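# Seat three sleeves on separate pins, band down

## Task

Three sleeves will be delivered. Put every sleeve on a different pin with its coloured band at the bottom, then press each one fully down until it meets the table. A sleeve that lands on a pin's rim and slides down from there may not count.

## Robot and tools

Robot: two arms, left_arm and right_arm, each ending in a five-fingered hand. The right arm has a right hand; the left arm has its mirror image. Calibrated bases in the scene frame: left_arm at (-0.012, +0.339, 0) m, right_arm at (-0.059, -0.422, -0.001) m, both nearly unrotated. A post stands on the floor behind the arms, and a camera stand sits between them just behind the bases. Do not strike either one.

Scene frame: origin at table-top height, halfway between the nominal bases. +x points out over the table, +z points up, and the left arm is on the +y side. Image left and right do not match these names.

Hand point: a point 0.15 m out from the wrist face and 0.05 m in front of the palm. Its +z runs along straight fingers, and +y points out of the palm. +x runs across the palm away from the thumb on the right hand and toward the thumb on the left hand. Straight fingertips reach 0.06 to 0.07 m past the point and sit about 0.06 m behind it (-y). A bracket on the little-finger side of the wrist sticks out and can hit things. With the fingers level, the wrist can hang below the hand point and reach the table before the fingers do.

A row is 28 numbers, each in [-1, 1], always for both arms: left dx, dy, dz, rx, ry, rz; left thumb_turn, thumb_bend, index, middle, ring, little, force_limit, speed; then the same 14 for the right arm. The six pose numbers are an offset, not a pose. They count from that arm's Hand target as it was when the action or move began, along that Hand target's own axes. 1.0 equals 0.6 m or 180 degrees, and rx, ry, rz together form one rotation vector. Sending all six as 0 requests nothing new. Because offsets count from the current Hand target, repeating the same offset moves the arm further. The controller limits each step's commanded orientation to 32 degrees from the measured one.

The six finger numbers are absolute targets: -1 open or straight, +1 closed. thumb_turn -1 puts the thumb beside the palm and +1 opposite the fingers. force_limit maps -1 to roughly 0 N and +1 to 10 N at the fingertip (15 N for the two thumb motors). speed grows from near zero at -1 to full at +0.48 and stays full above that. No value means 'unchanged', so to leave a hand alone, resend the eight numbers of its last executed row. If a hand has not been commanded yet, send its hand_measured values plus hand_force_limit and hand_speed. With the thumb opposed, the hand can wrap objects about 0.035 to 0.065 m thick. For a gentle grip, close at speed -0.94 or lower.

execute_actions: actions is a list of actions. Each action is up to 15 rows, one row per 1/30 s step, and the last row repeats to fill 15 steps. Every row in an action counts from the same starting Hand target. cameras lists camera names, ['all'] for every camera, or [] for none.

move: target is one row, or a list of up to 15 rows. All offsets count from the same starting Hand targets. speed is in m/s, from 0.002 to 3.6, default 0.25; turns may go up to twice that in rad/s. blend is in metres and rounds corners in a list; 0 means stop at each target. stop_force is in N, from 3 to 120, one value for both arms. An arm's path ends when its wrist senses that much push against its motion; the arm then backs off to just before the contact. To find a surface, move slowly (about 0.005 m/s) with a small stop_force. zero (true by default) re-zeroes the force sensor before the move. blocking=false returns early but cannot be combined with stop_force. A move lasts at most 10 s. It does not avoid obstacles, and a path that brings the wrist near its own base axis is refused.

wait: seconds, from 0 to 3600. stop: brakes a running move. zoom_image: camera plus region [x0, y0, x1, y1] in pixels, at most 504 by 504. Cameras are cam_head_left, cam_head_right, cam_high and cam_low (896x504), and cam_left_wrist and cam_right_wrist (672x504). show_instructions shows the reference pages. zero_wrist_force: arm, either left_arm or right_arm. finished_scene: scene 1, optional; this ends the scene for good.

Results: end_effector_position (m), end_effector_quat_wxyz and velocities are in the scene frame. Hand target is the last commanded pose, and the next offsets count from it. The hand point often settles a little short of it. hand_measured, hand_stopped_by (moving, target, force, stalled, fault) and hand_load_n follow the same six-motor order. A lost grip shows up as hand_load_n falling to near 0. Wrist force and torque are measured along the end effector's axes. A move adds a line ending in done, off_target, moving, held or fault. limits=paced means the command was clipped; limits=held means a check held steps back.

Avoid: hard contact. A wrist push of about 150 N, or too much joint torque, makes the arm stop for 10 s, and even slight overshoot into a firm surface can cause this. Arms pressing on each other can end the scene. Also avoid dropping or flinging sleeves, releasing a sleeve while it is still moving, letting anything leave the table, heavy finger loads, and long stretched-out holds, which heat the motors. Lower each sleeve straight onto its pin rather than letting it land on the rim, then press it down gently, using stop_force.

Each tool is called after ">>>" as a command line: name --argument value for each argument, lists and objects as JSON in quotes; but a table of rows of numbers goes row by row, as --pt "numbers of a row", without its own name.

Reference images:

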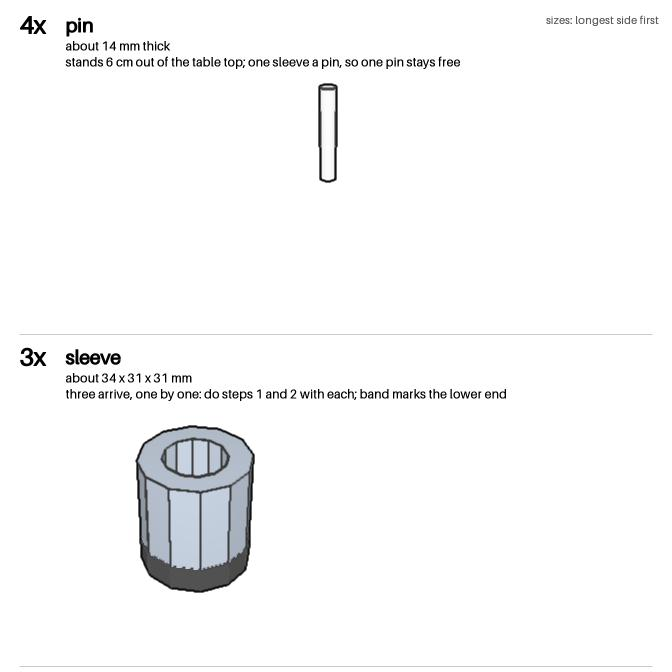

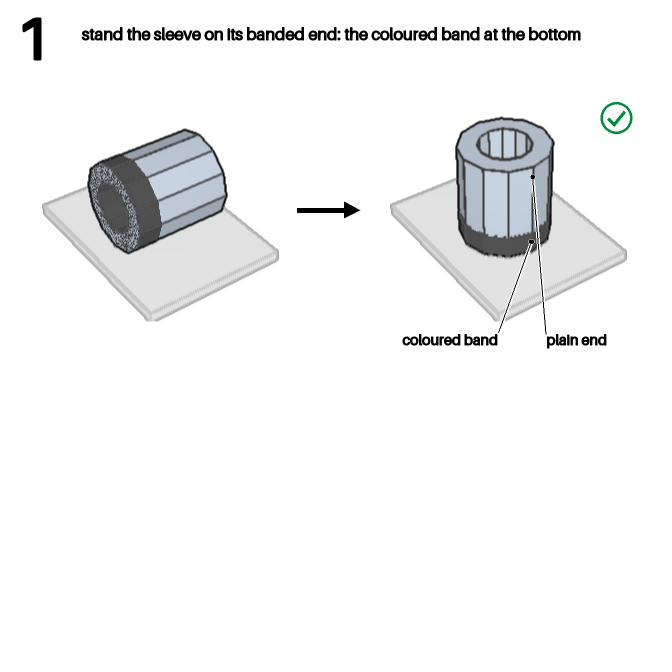

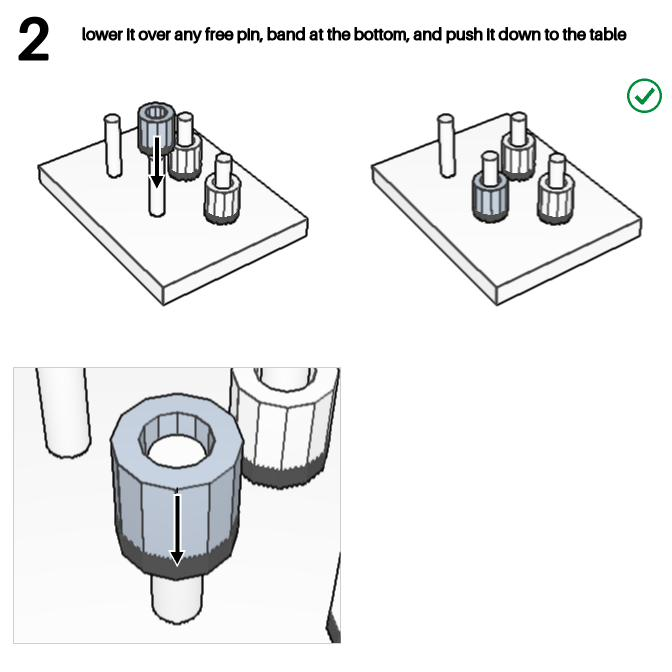

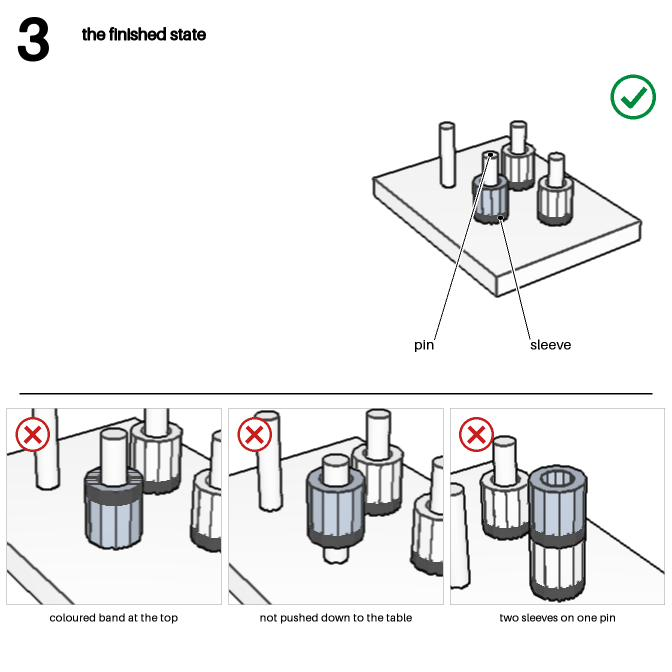

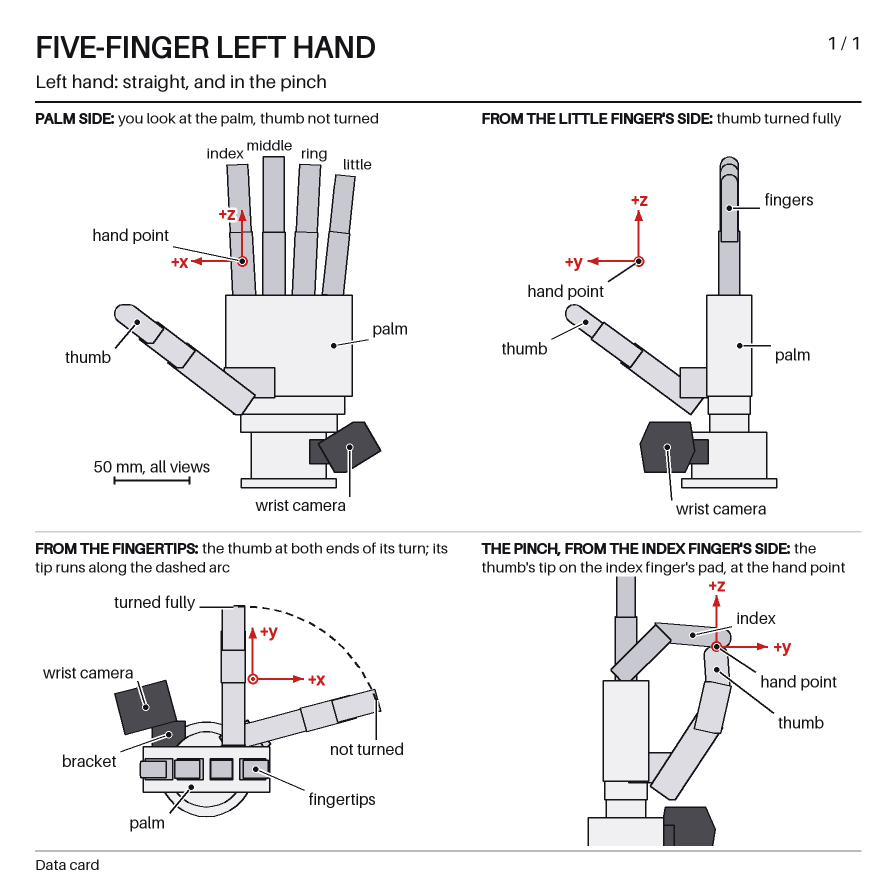

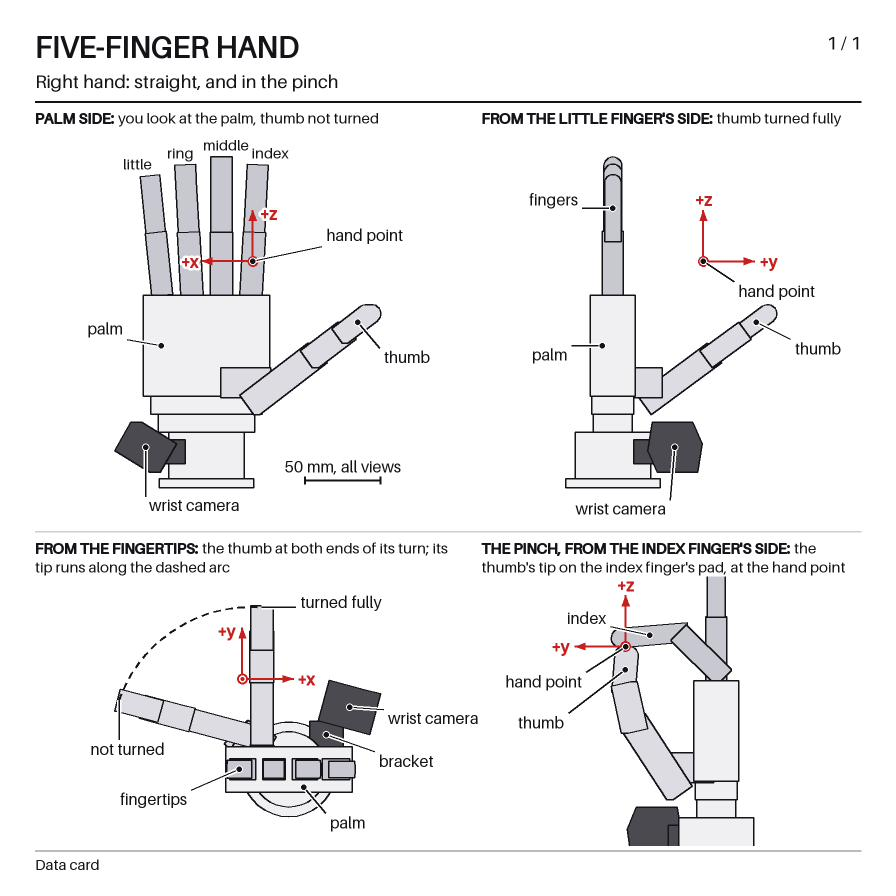

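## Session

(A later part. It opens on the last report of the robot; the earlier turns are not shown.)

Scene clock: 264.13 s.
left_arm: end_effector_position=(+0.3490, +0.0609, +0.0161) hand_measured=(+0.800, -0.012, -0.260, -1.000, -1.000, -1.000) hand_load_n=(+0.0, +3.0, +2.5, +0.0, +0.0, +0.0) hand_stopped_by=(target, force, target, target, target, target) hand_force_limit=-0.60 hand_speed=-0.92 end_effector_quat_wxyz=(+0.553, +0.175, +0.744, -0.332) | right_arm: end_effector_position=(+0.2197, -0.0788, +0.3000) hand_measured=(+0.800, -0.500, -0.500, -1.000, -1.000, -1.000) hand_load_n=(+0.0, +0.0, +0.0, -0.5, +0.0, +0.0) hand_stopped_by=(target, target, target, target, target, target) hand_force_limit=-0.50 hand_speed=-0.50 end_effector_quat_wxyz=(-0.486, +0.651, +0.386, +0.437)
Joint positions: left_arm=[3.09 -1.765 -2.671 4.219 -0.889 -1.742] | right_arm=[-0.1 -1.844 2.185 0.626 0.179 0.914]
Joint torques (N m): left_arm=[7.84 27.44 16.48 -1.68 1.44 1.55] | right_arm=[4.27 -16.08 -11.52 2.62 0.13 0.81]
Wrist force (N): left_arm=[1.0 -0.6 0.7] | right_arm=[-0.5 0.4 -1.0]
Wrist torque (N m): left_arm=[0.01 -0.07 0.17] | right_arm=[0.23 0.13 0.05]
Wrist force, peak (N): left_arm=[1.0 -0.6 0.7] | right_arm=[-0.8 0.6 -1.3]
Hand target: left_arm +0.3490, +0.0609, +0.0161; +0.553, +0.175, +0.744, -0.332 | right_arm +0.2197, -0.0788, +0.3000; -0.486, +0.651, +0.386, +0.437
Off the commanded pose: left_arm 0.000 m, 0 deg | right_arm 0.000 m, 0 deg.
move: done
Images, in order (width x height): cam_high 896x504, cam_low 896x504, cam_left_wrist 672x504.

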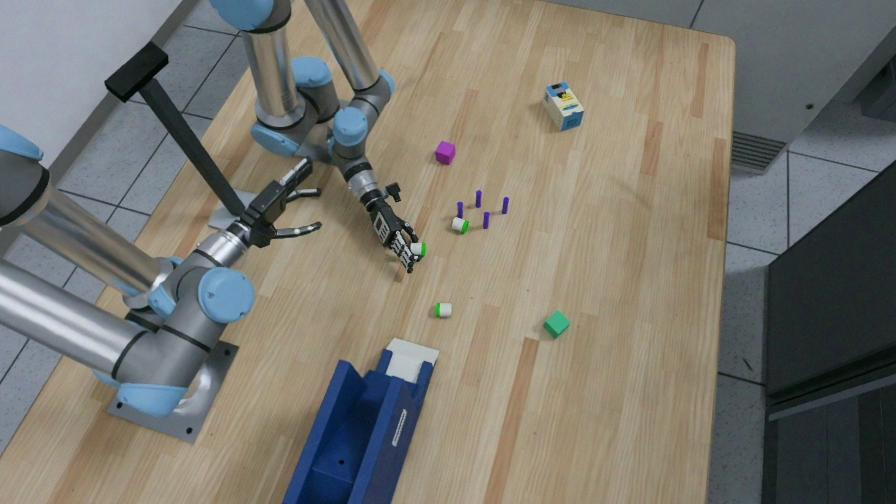

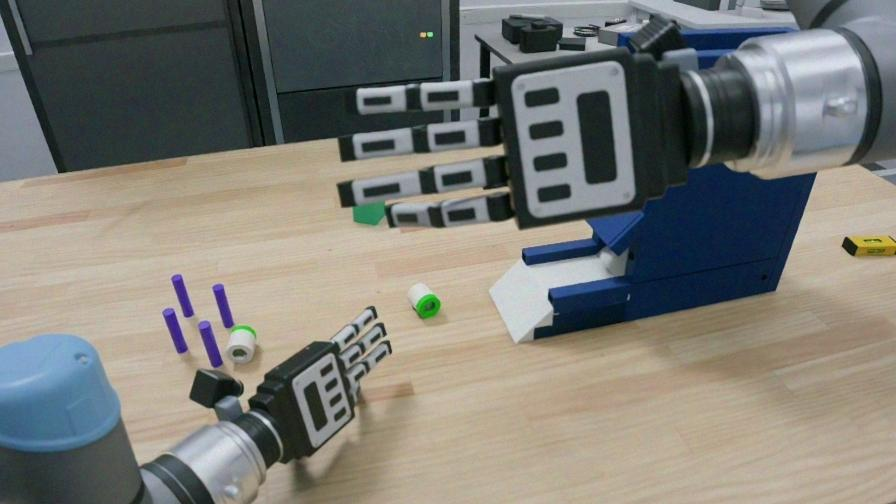

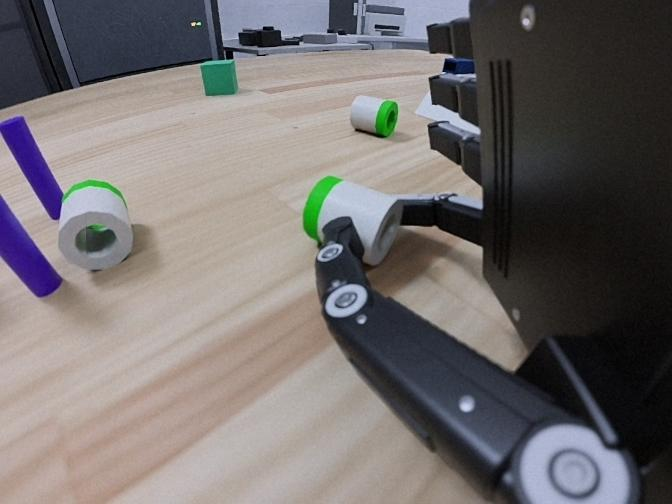

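>>> move --pt "-0.0933 -0.092 -0.0088 0 0 0 0.8 0.3 -0.26 -1 -1 -1 -0.6 -0.92 0 0 0 0 0 0 0.8 -0.5 -0.5 -1 -1 -1 -0.5 -0.5" --pt "-0.0872 -0.1642 -0.0125 0 0.2445 -0.436 0.8 0.3 -0.26 -1 -1 -1 -0.6 -0.92 0 0 0 0 0 0 0.8 -0.5 -0.5 -1 -1 -1 -0.5 -0.5" --speed '[0.08,0.2]' --blend 0.01 --cameras '["cam_head_left","cam_high","cam_low","cam_left_wrist"]'

>>> zoom_image --camera "cam_low" --region '[250, 250, 550, 450]'

>>> zoom_image --camera "cam_left_wrist" --region '[200, 150, 500, 400]'

>>> zoom_image --camera "cam_high" --region '[320, 180, 480, 320]'

Scene clock: 278.53 s.
left_arm: end_effector_position=(+0.2990, +0.0010, +0.0960) hand_measured=(+0.800, -0.012, -0.260, -1.000, -1.000, -1.000) hand_load_n=(+0.0, +3.0, +2.5, +0.0, +0.0, +0.0) hand_stopped_by=(target, force, target, target, target, target) hand_force_limit=-0.60 hand_speed=-0.92 end_effector_quat_wxyz=(-0.071, -0.219, +0.825, -0.515) | right_arm: end_effector_position=(+0.2197, -0.0788, +0.3000) hand_measured=(+0.800, -0.500, -0.500, -1.000, -1.000, -1.000) hand_load_n=(+0.0, +0.0, +0.0, +0.0, -0.5, +0.0) hand_stopped_by=(target, target, target, target, target, target) hand_force_limit=-0.50 hand_speed=-0.50 end_effector_quat_wxyz=(-0.486, +0.651, +0.386, +0.437)
Joint positions: left_arm=[3.176 -1.963 -1.986 2.603 -0.49 -2.219] | right_arm=[-0.1 -1.844 2.185 0.626 0.179 0.914]
Joint torques (N m): left_arm=[-8.26 35.28 1.74 -0.5 0.61 -1.38] | right_arm=[4.14 -16.25 -12.03 2.37 -0.06 1.84]
Wrist force (N): left_arm=[5.3 -1.5 1.2] | right_arm=[-0.5 0.7 -0.9]
Wrist torque (N m): left_arm=[0.11 -0.25 0.33] | right_arm=[0.26 0.14 0.06]
Wrist force, peak (N): left_arm=[5.4 -1.5 1.3] | right_arm=[-0.7 0.9 -1.2]
Hand target: left_arm +0.2989, +0.0009, +0.0960; -0.071, -0.220, +0.825, -0.515 | right_arm +0.2197, -0.0788, +0.3000; -0.486, +0.651, +0.386, +0.437
Off the commanded pose: left_arm 0.000 m, 0 deg | right_arm 0.000 m, 0 deg.
move: done

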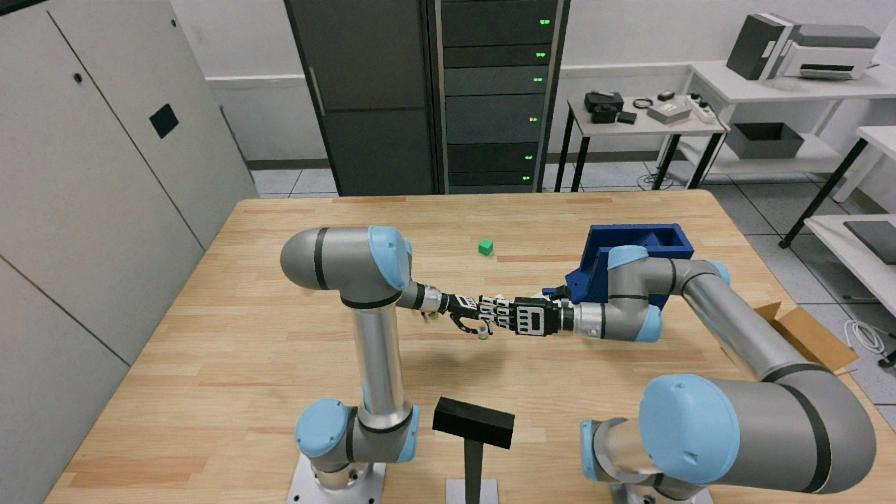

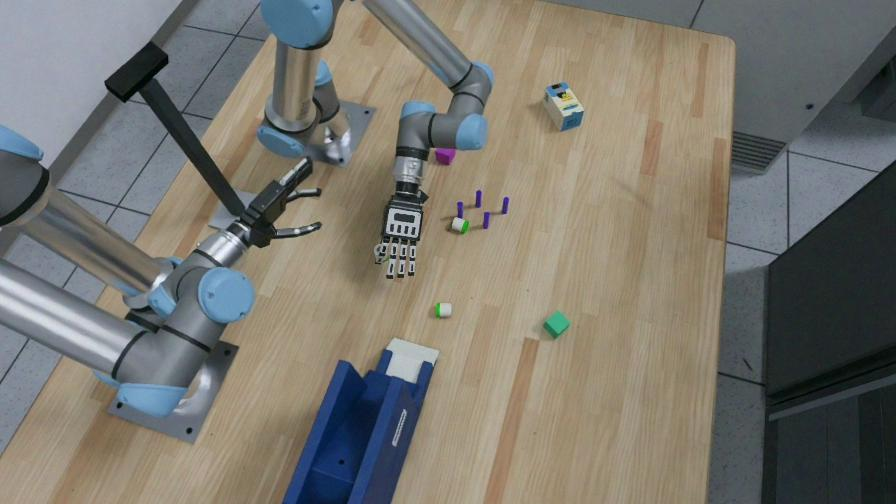

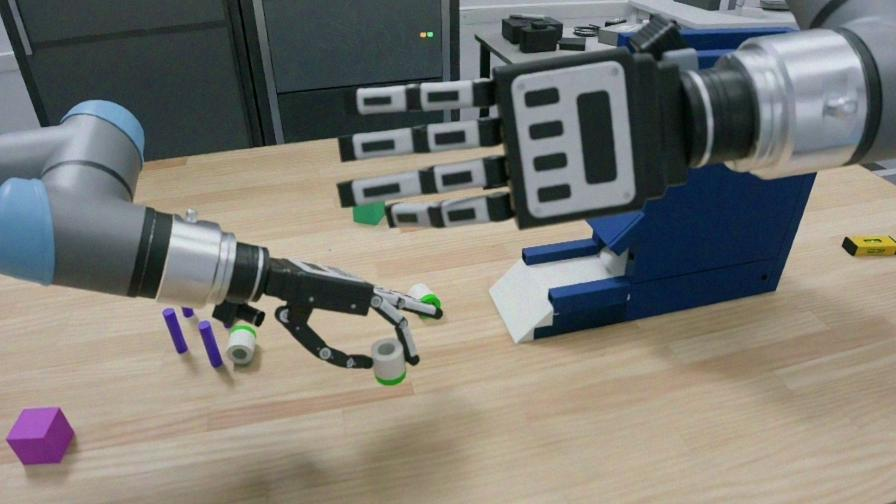

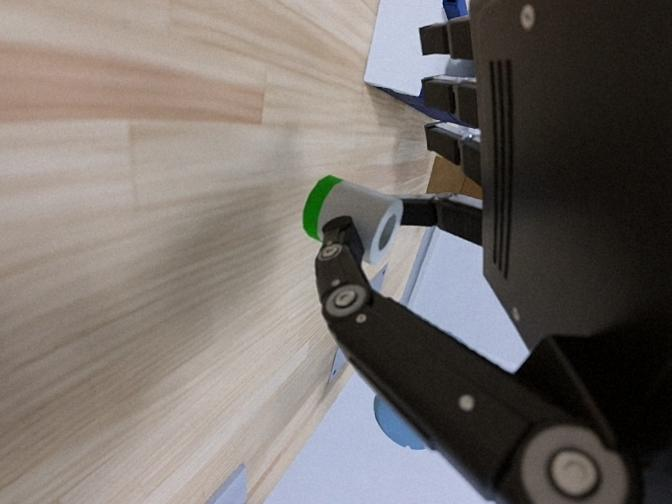

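Scaled by 1.680 from the camera's image (finer frame: 1280x720).

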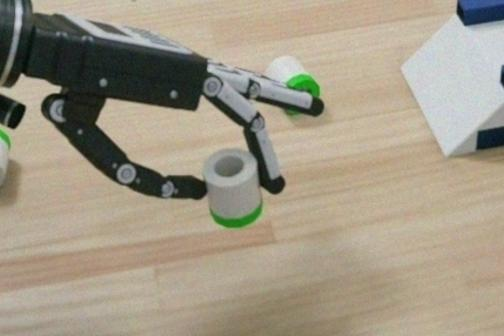

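Scaled by 1.680 from the camera's image (finer frame: 960x720).

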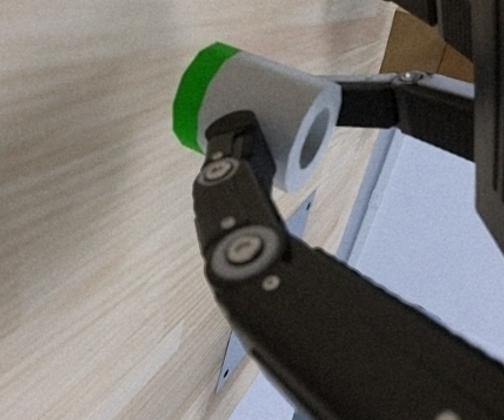

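Scaled by 3.150 from the camera's image (finer frame: 1280x720).

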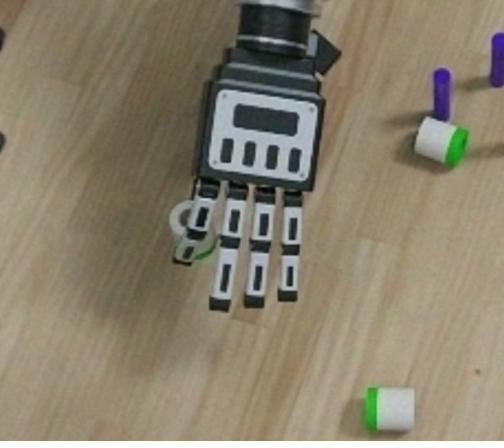

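>>> move --target '[-0.0378,0.09,0.0504,0,0,0,0.8,0.3,-0.26,-1,-1,-1,-0.6,-0.92,0,0,0,0,0,0,0.8,-0.5,-0.5,-1,-1,-1,-0.5,-0.5]' --speed 0.08

>>> move --target '[-0.0126,0.03,0.0168,0,0,0,0.8,0.3,-0.26,-1,-1,-1,-0.6,-0.92,0,0,0,0,0,0,0.8,-0.5,-0.5,-1,-1,-1,-0.5,-0.5]' --speed 0.006 --stop_force 3 --cameras '["cam_high","cam_low","cam_left_wrist"]'

>>> zoom_image --camera "cam_low" --region '[250, 280, 490, 450]'

Scene clock: 285.47 s.
left_arm: end_effector_position=(+0.2989, +0.0009, +0.0301) hand_measured=(+0.800, -0.012, -0.260, -1.000, -1.000, -1.000) hand_load_n=(+0.5, +1.5, +4.5, +0.0, +0.0, +0.0) hand_stopped_by=(target, force, target, target, target, target) hand_force_limit=-0.60 hand_speed=-0.92 end_effector_quat_wxyz=(-0.071, -0.220, +0.825, -0.515) | right_arm: end_effector_position=(+0.2197, -0.0788, +0.3000) hand_measured=(+0.800, -0.500, -0.500, -1.000, -1.000, -1.000) hand_load_n=(+0.5, -0.5, +0.0, +0.0, +0.0, -0.5) hand_stopped_by=(target, target, target, target, target, target) hand_force_limit=-0.50 hand_speed=-0.50 end_effector_quat_wxyz=(-0.486, +0.651, +0.386, +0.437)
Joint positions: left_arm=[3.176 -2.096 -2.02 2.769 -0.49 -2.219] | right_arm=[-0.1 -1.844 2.185 0.626 0.179 0.914]
Joint torques (N m): left_arm=[-3.22 43.81 19.32 -4.45 -0.91 -1.58] | right_arm=[4.42 -16.27 -11.41 2.13 -0.51 1.82]
Wrist force (N): left_arm=[6.3 -6.3 -1.7] | right_arm=[-0.6 0.6 -0.9]
Wrist torque (N m): left_arm=[-0.01 -0.28 0.48] | right_arm=[0.25 0.15 0.05]
Wrist force, peak (N): left_arm=[8.6 -13.1 -1.6] | right_arm=[-0.8 0.7 -1.4]
Hand target: left_arm +0.2990, +0.0009, +0.0301; -0.071, -0.220, +0.825, -0.515 | right_arm +0.2197, -0.0788, +0.3000; -0.486, +0.651, +0.386, +0.437
Off the commanded pose: left_arm 0.000 m, 0 deg | right_arm 0.000 m, 0 deg.
move: done

Scene clock: 286.40 s.
left_arm: end_effector_position=(+0.2989, +0.0009, +0.0297) hand_measured=(+0.800, -0.012, -0.260, -1.000, -1.000, -1.000) hand_load_n=(+1.0, +0.5, +6.5, +0.0, +0.0, +0.0) hand_stopped_by=(target, force, target, target, target, target) hand_force_limit=-0.60 hand_speed=-0.92 end_effector_quat_wxyz=(-0.071, -0.220, +0.825, -0.515) | right_arm: end_effector_position=(+0.2197, -0.0788, +0.3000) hand_measured=(+0.800, -0.500, -0.500, -1.000, -1.000, -1.000) hand_load_n=(+0.5, +0.0, +0.0, +0.0, +0.0, +0.0) hand_stopped_by=(target, target, target, target, target, target) hand_force_limit=-0.50 hand_speed=-0.50 end_effector_quat_wxyz=(-0.486, +0.651, +0.386, +0.437)
Joint positions: left_arm=[3.176 -2.097 -2.02 2.77 -0.49 -2.219] | right_arm=[-0.1 -1.844 2.185 0.626 0.179 0.914]
Joint torques (N m): left_arm=[-2 40.35 12.14 -4.09 -1.41 -1.41] | right_arm=[4.32 -16.17 -11.61 2.13 -0.38 1.88]
Wrist force (N): left_arm=[7.5 -9.9 -1.2] | right_arm=[-0.7 0.8 -0.9]
Wrist torque (N m): left_arm=[-0.11 -0.32 0.52] | right_arm=[0.27 0.15 0.05]
Wrist force, peak (N): left_arm=[9.2 -13.9 -1.9] | right_arm=[-0.9 0.5 -1.3]
Hand target: left_arm +0.2989, +0.0009, +0.0297; -0.071, -0.220, +0.825, -0.515 (not the last commanded pose) | right_arm +0.2197, -0.0788, +0.3000; -0.486, +0.651, +0.386, +0.437
Off the commanded pose: left_arm 0.022 m, 0 deg | right_arm 0.000 m, 0 deg.
move: contact (left_arm)

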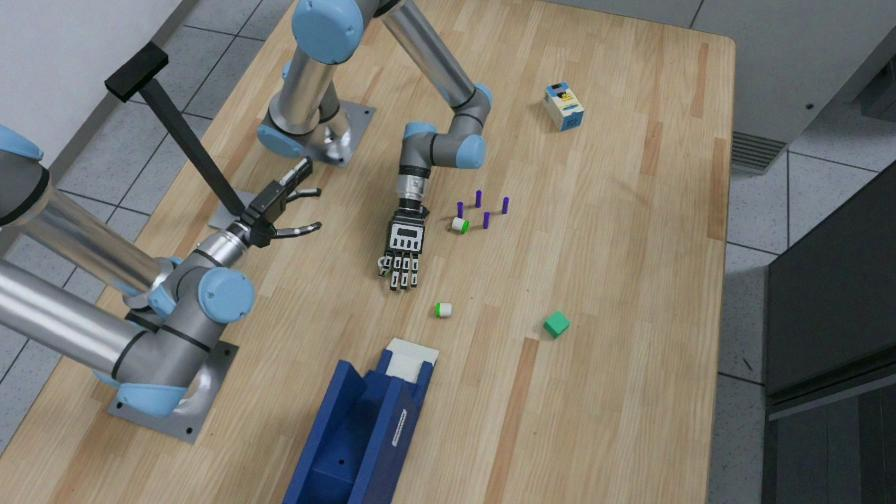

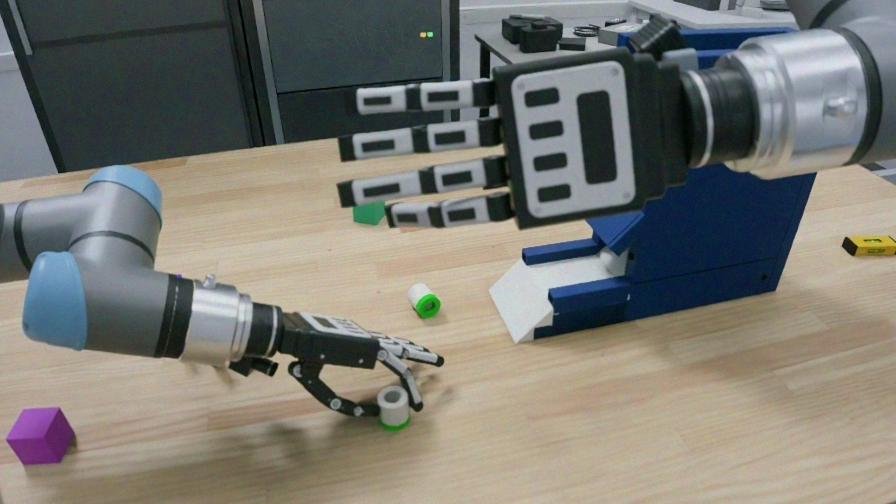

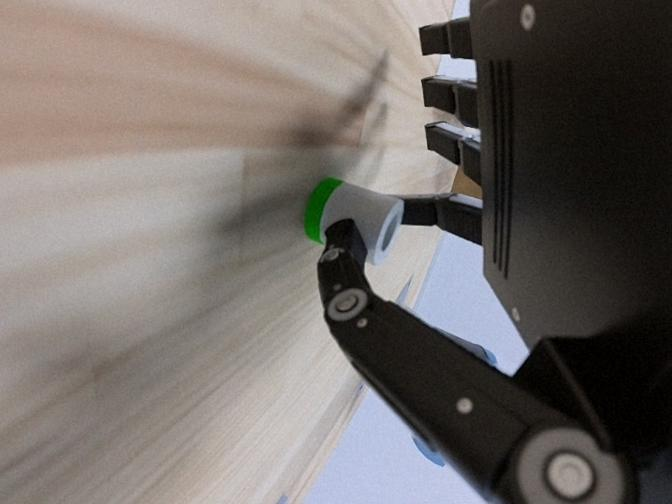

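Scaled by 2.100 from the camera's image (finer frame: 1280x720).

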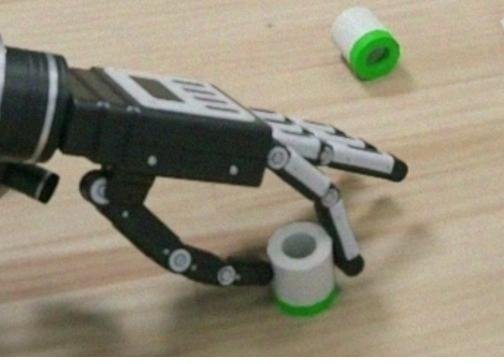

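>>> move --target '[0.00086,-0.00205,-0.00115,0,0,0,0.8,0.3,-0.26,-1,-1,-1,-0.6,-0.92,0,0,0,0,0,0,0.8,-0.5,-0.5,-1,-1,-1,-0.5,-0.5]' --speed 0.01

Scene clock: 289.90 s.
left_arm: end_effector_position=(+0.2989, +0.0009, +0.0312) hand_measured=(+0.800, -0.012, -0.260, -1.000, -1.000, -1.000) hand_load_n=(+0.0, +3.0, +3.0, +0.0, +0.0, +0.0) hand_stopped_by=(target, force, target, target, target, target) hand_force_limit=-0.60 hand_speed=-0.92 end_effector_quat_wxyz=(-0.071, -0.220, +0.825, -0.515) | right_arm: end_effector_position=(+0.2197, -0.0788, +0.3000) hand_measured=(+0.800, -0.500, -0.500, -1.000, -1.000, -1.000) hand_load_n=(+0.0, +0.0, +0.0, +0.0, +0.0, +0.0) hand_stopped_by=(target, target, target, target, target, target) hand_force_limit=-0.50 hand_speed=-0.50 end_effector_quat_wxyz=(-0.486, +0.651, +0.386, +0.437)
Joint positions: left_arm=[3.176 -2.094 -2.019 2.766 -0.49 -2.219] | right_arm=[-0.1 -1.844 2.185 0.626 0.179 0.914]
Joint torques (N m): left_arm=[4.35 22.91 20.16 -0.36 1.39 -0.88] | right_arm=[4.32 -16.29 -11.59 2.05 -0.53 1.87]
Wrist force (N): left_arm=[5.3 -2.0 1.1] | right_arm=[-0.8 0.5 -1.1]
Wrist torque (N m): left_arm=[0.10 -0.23 0.43] | right_arm=[0.24 0.18 0.03]
Wrist force, peak (N): left_arm=[8.1 -11.3 -2.1] | right_arm=[-0.8 0.5 -1.2]
Hand target: left_arm +0.2989, +0.0009, +0.0312; -0.071, -0.220, +0.825, -0.515 | right_arm +0.2197, -0.0788, +0.3000; -0.486, +0.651, +0.386, +0.437
Off the commanded pose: left_arm 0.000 m, 0 deg | right_arm 0.000 m, 0 deg.
move: done

>>> move --target '[0,0,0,0,0,0,0.8,-0.5,-0.5,-1,-1,-1,-0.6,-0.9,0,0,0,0,0,0,0.8,-0.5,-0.5,-1,-1,-1,-0.5,-0.5]' --cameras '["cam_low","cam_left_wrist"]'

>>> zoom_image --camera "cam_low" --region '[250, 280, 490, 450]'

Scene clock: 309.80 s.
left_arm: end_effector_position=(+0.2989, +0.0009, +0.0312) hand_measured=(+0.800, -0.500, -0.500, -1.000, -1.000, -1.000) hand_load_n=(+0.0, +0.0, +0.0, +0.0, +0.0, +0.0) hand_stopped_by=(target, target, target, target, target, target) hand_force_limit=-0.60 hand_speed=-0.90 end_effector_quat_wxyz=(-0.071, -0.220, +0.825, -0.515) | right_arm: end_effector_position=(+0.2197, -0.0788, +0.3000) hand_measured=(+0.800, -0.500, -0.500, -1.000, -1.000, -1.000) hand_load_n=(+0.5, +0.0, +0.0, +0.0, +0.0, +0.0) hand_stopped_by=(target, target, target, target, target, target) hand_force_limit=-0.50 hand_speed=-0.50 end_effector_quat_wxyz=(-0.486, +0.651, +0.386, +0.437)
Joint positions: left_arm=[3.176 -2.094 -2.019 2.766 -0.49 -2.219] | right_arm=[-0.1 -1.844 2.185 0.626 0.179 0.914]
Joint torques (N m): left_arm=[4.88 20.29 17.85 0.6 2.63 1.23] | right_arm=[4.33 -16.4 -11.96 1.27 -1.11 1.8]
Wrist force (N): left_arm=[5.3 -1.9 1.4] | right_arm=[-0.6 0.2 -1.2]
Wrist torque (N m): left_arm=[0.07 -0.25 0.45] | right_arm=[0.20 0.16 0.03]
Wrist force, peak (N): left_arm=[5.9 -2.9 0.9] | right_arm=[-0.7 0.4 -1.4]
Hand target: left_arm +0.2989, +0.0009, +0.0312; -0.071, -0.220, +0.825, -0.515 | right_arm +0.2197, -0.0788, +0.3000; -0.486, +0.651, +0.386, +0.437
Off the commanded pose: left_arm 0.000 m, 0 deg | right_arm 0.000 m, 0 deg.
move: done

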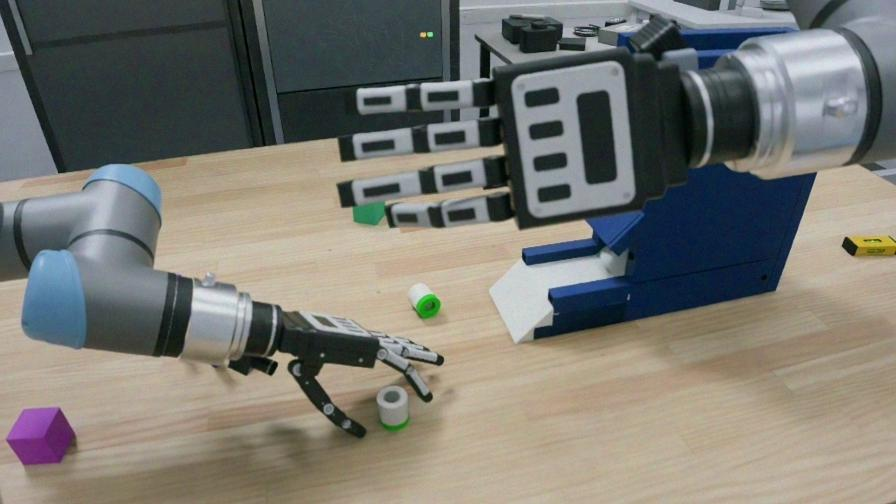

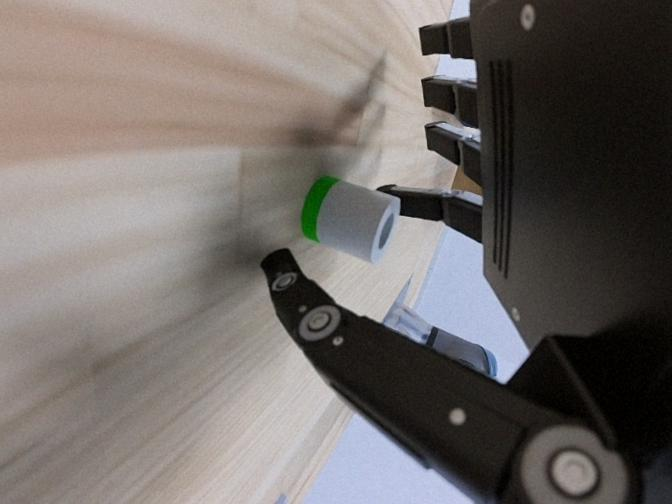

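Scaled by 2.100 from the camera's image (finer frame: 1280x720).

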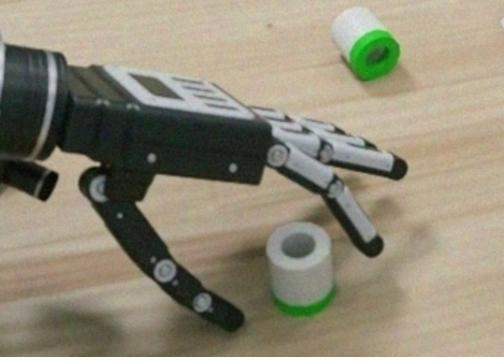

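>>> move --pt "0.0344 -0.0819 -0.0458 0 0 0 0.8 -0.5 -0.5 -1 -1 -1 -0.6 -0.9 0 0 0 0 0 0 0.8 -0.5 -0.5 -1 -1 -1 -0.5 -0.5" --pt "0.0695 -0.1278 -0.0787 -0.0177 0.0322 0.146 1 -0.5 -0.5 -0.5 -1 -1 -0.6 -0.5 0 0 0 0 0 0 0.8 -0.5 -0.5 -1 -1 -1 -0.5 -0.5" --speed '[0.08,0.15]' --blend 0.01 --cameras '["cam_head_left","cam_head_right","cam_high","cam_low","cam_left_wrist"]'

>>> zoom_image --camera "cam_low" --region '[250, 230, 490, 450]'

>>> zoom_image --camera "cam_high" --region '[320, 200, 460, 320]'

Scene clock: 321.83 s.
left_arm: end_effector_position=(+0.2899, +0.0019, +0.1300) hand_measured=(+1.000, -0.500, -0.500, -0.500, -1.000, -1.000) hand_load_n=(+0.0, +0.0, +0.0, +0.0, +0.0, +0.0) hand_stopped_by=(target, target, target, target, target, target) hand_force_limit=-0.60 hand_speed=-0.50 end_effector_quat_wxyz=(+0.001, +0.002, +0.863, -0.505) | right_arm: end_effector_position=(+0.2197, -0.0788, +0.3000) hand_measured=(+0.800, -0.500, -0.500, -1.000, -1.000, -1.000) hand_load_n=(+0.0, +0.0, +0.0, +0.0, +0.0, +0.0) hand_stopped_by=(target, target, target, target, target, target) hand_force_limit=-0.50 hand_speed=-0.50 end_effector_quat_wxyz=(-0.486, +0.651, +0.386, +0.437)
Joint positions: left_arm=[3.124 -1.9 -1.938 2.349 -0.513 -1.66] | right_arm=[-0.1 -1.844 2.185 0.626 0.179 0.914]
Joint torques (N m): left_arm=[7.95 13.16 2.28 0.15 3.08 1.96] | right_arm=[4.29 -16.57 -12.33 0.8 -1.42 1.76]
Wrist force (N): left_arm=[4.3 -1.9 0.9] | right_arm=[-0.4 0.4 -1.0]
Wrist torque (N m): left_arm=[0.10 -0.26 0.42] | right_arm=[0.23 0.12 0.05]
Wrist force, peak (N): left_arm=[5.4 -2.0 1.5] | right_arm=[-0.7 0.4 -1.4]
Hand target: left_arm +0.2899, +0.0019, +0.1300; +0.001, +0.002, +0.863, -0.505 | right_arm +0.2197, -0.0788, +0.3000; -0.486, +0.651, +0.386, +0.437
Off the commanded pose: left_arm 0.000 m, 0 deg | right_arm 0.000 m, 0 deg.
move: done

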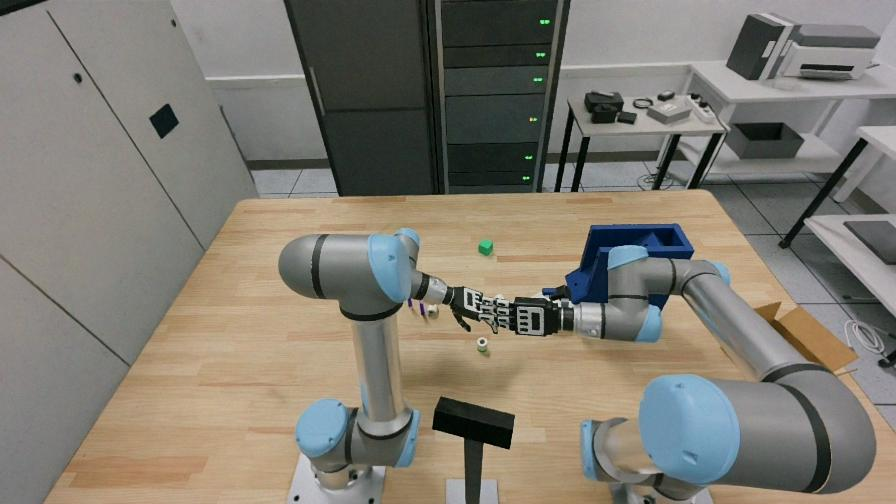

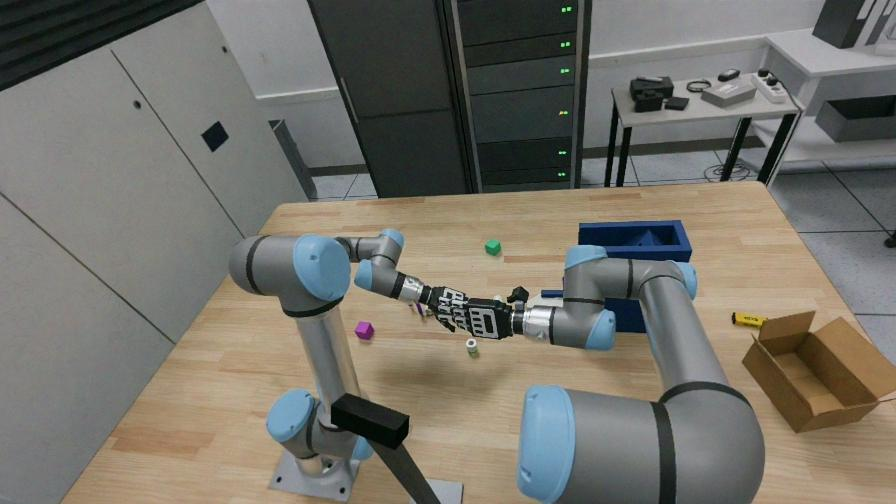

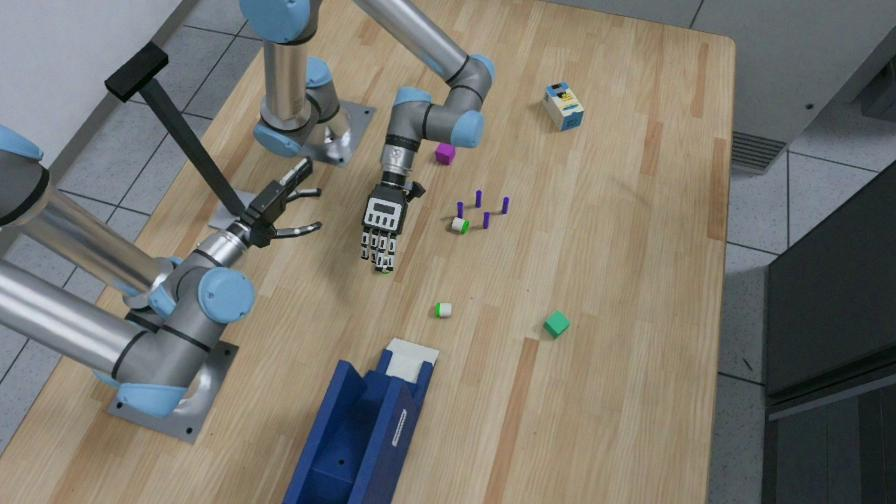

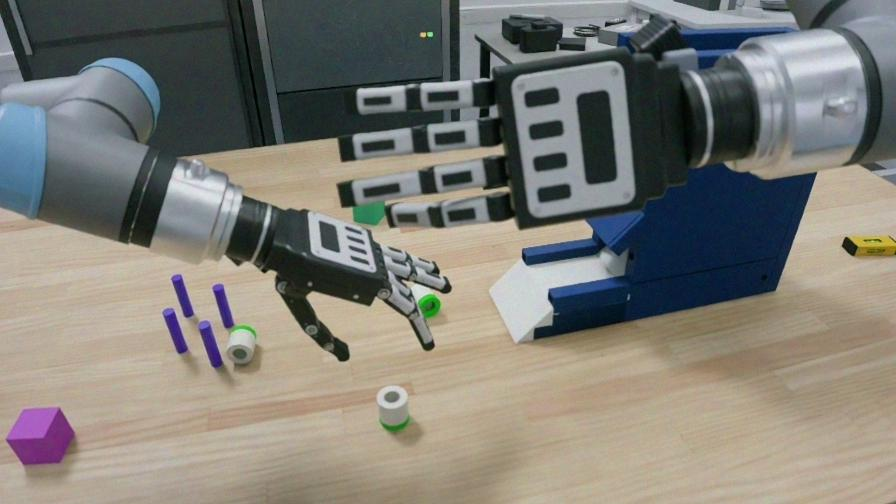

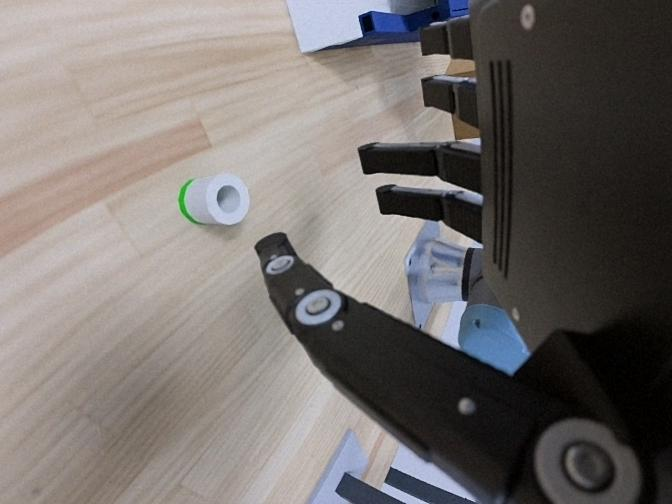

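Scaled by 2.100 from the camera's image (finer frame: 1280x720).

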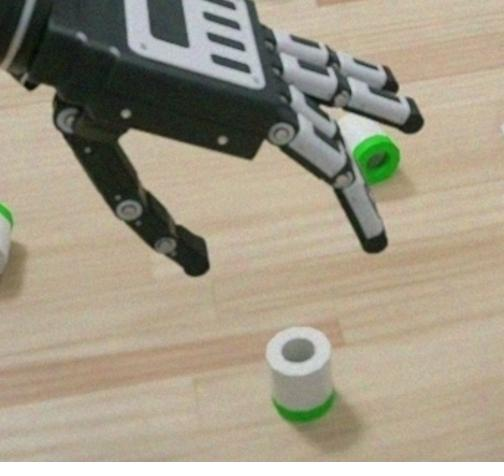

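Scaled by 3.600 from the camera's image (finer frame: 1280x720).

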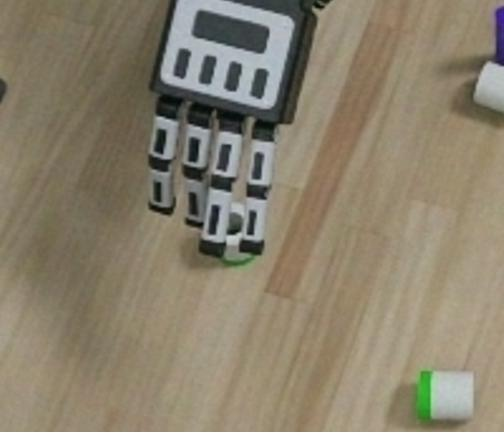

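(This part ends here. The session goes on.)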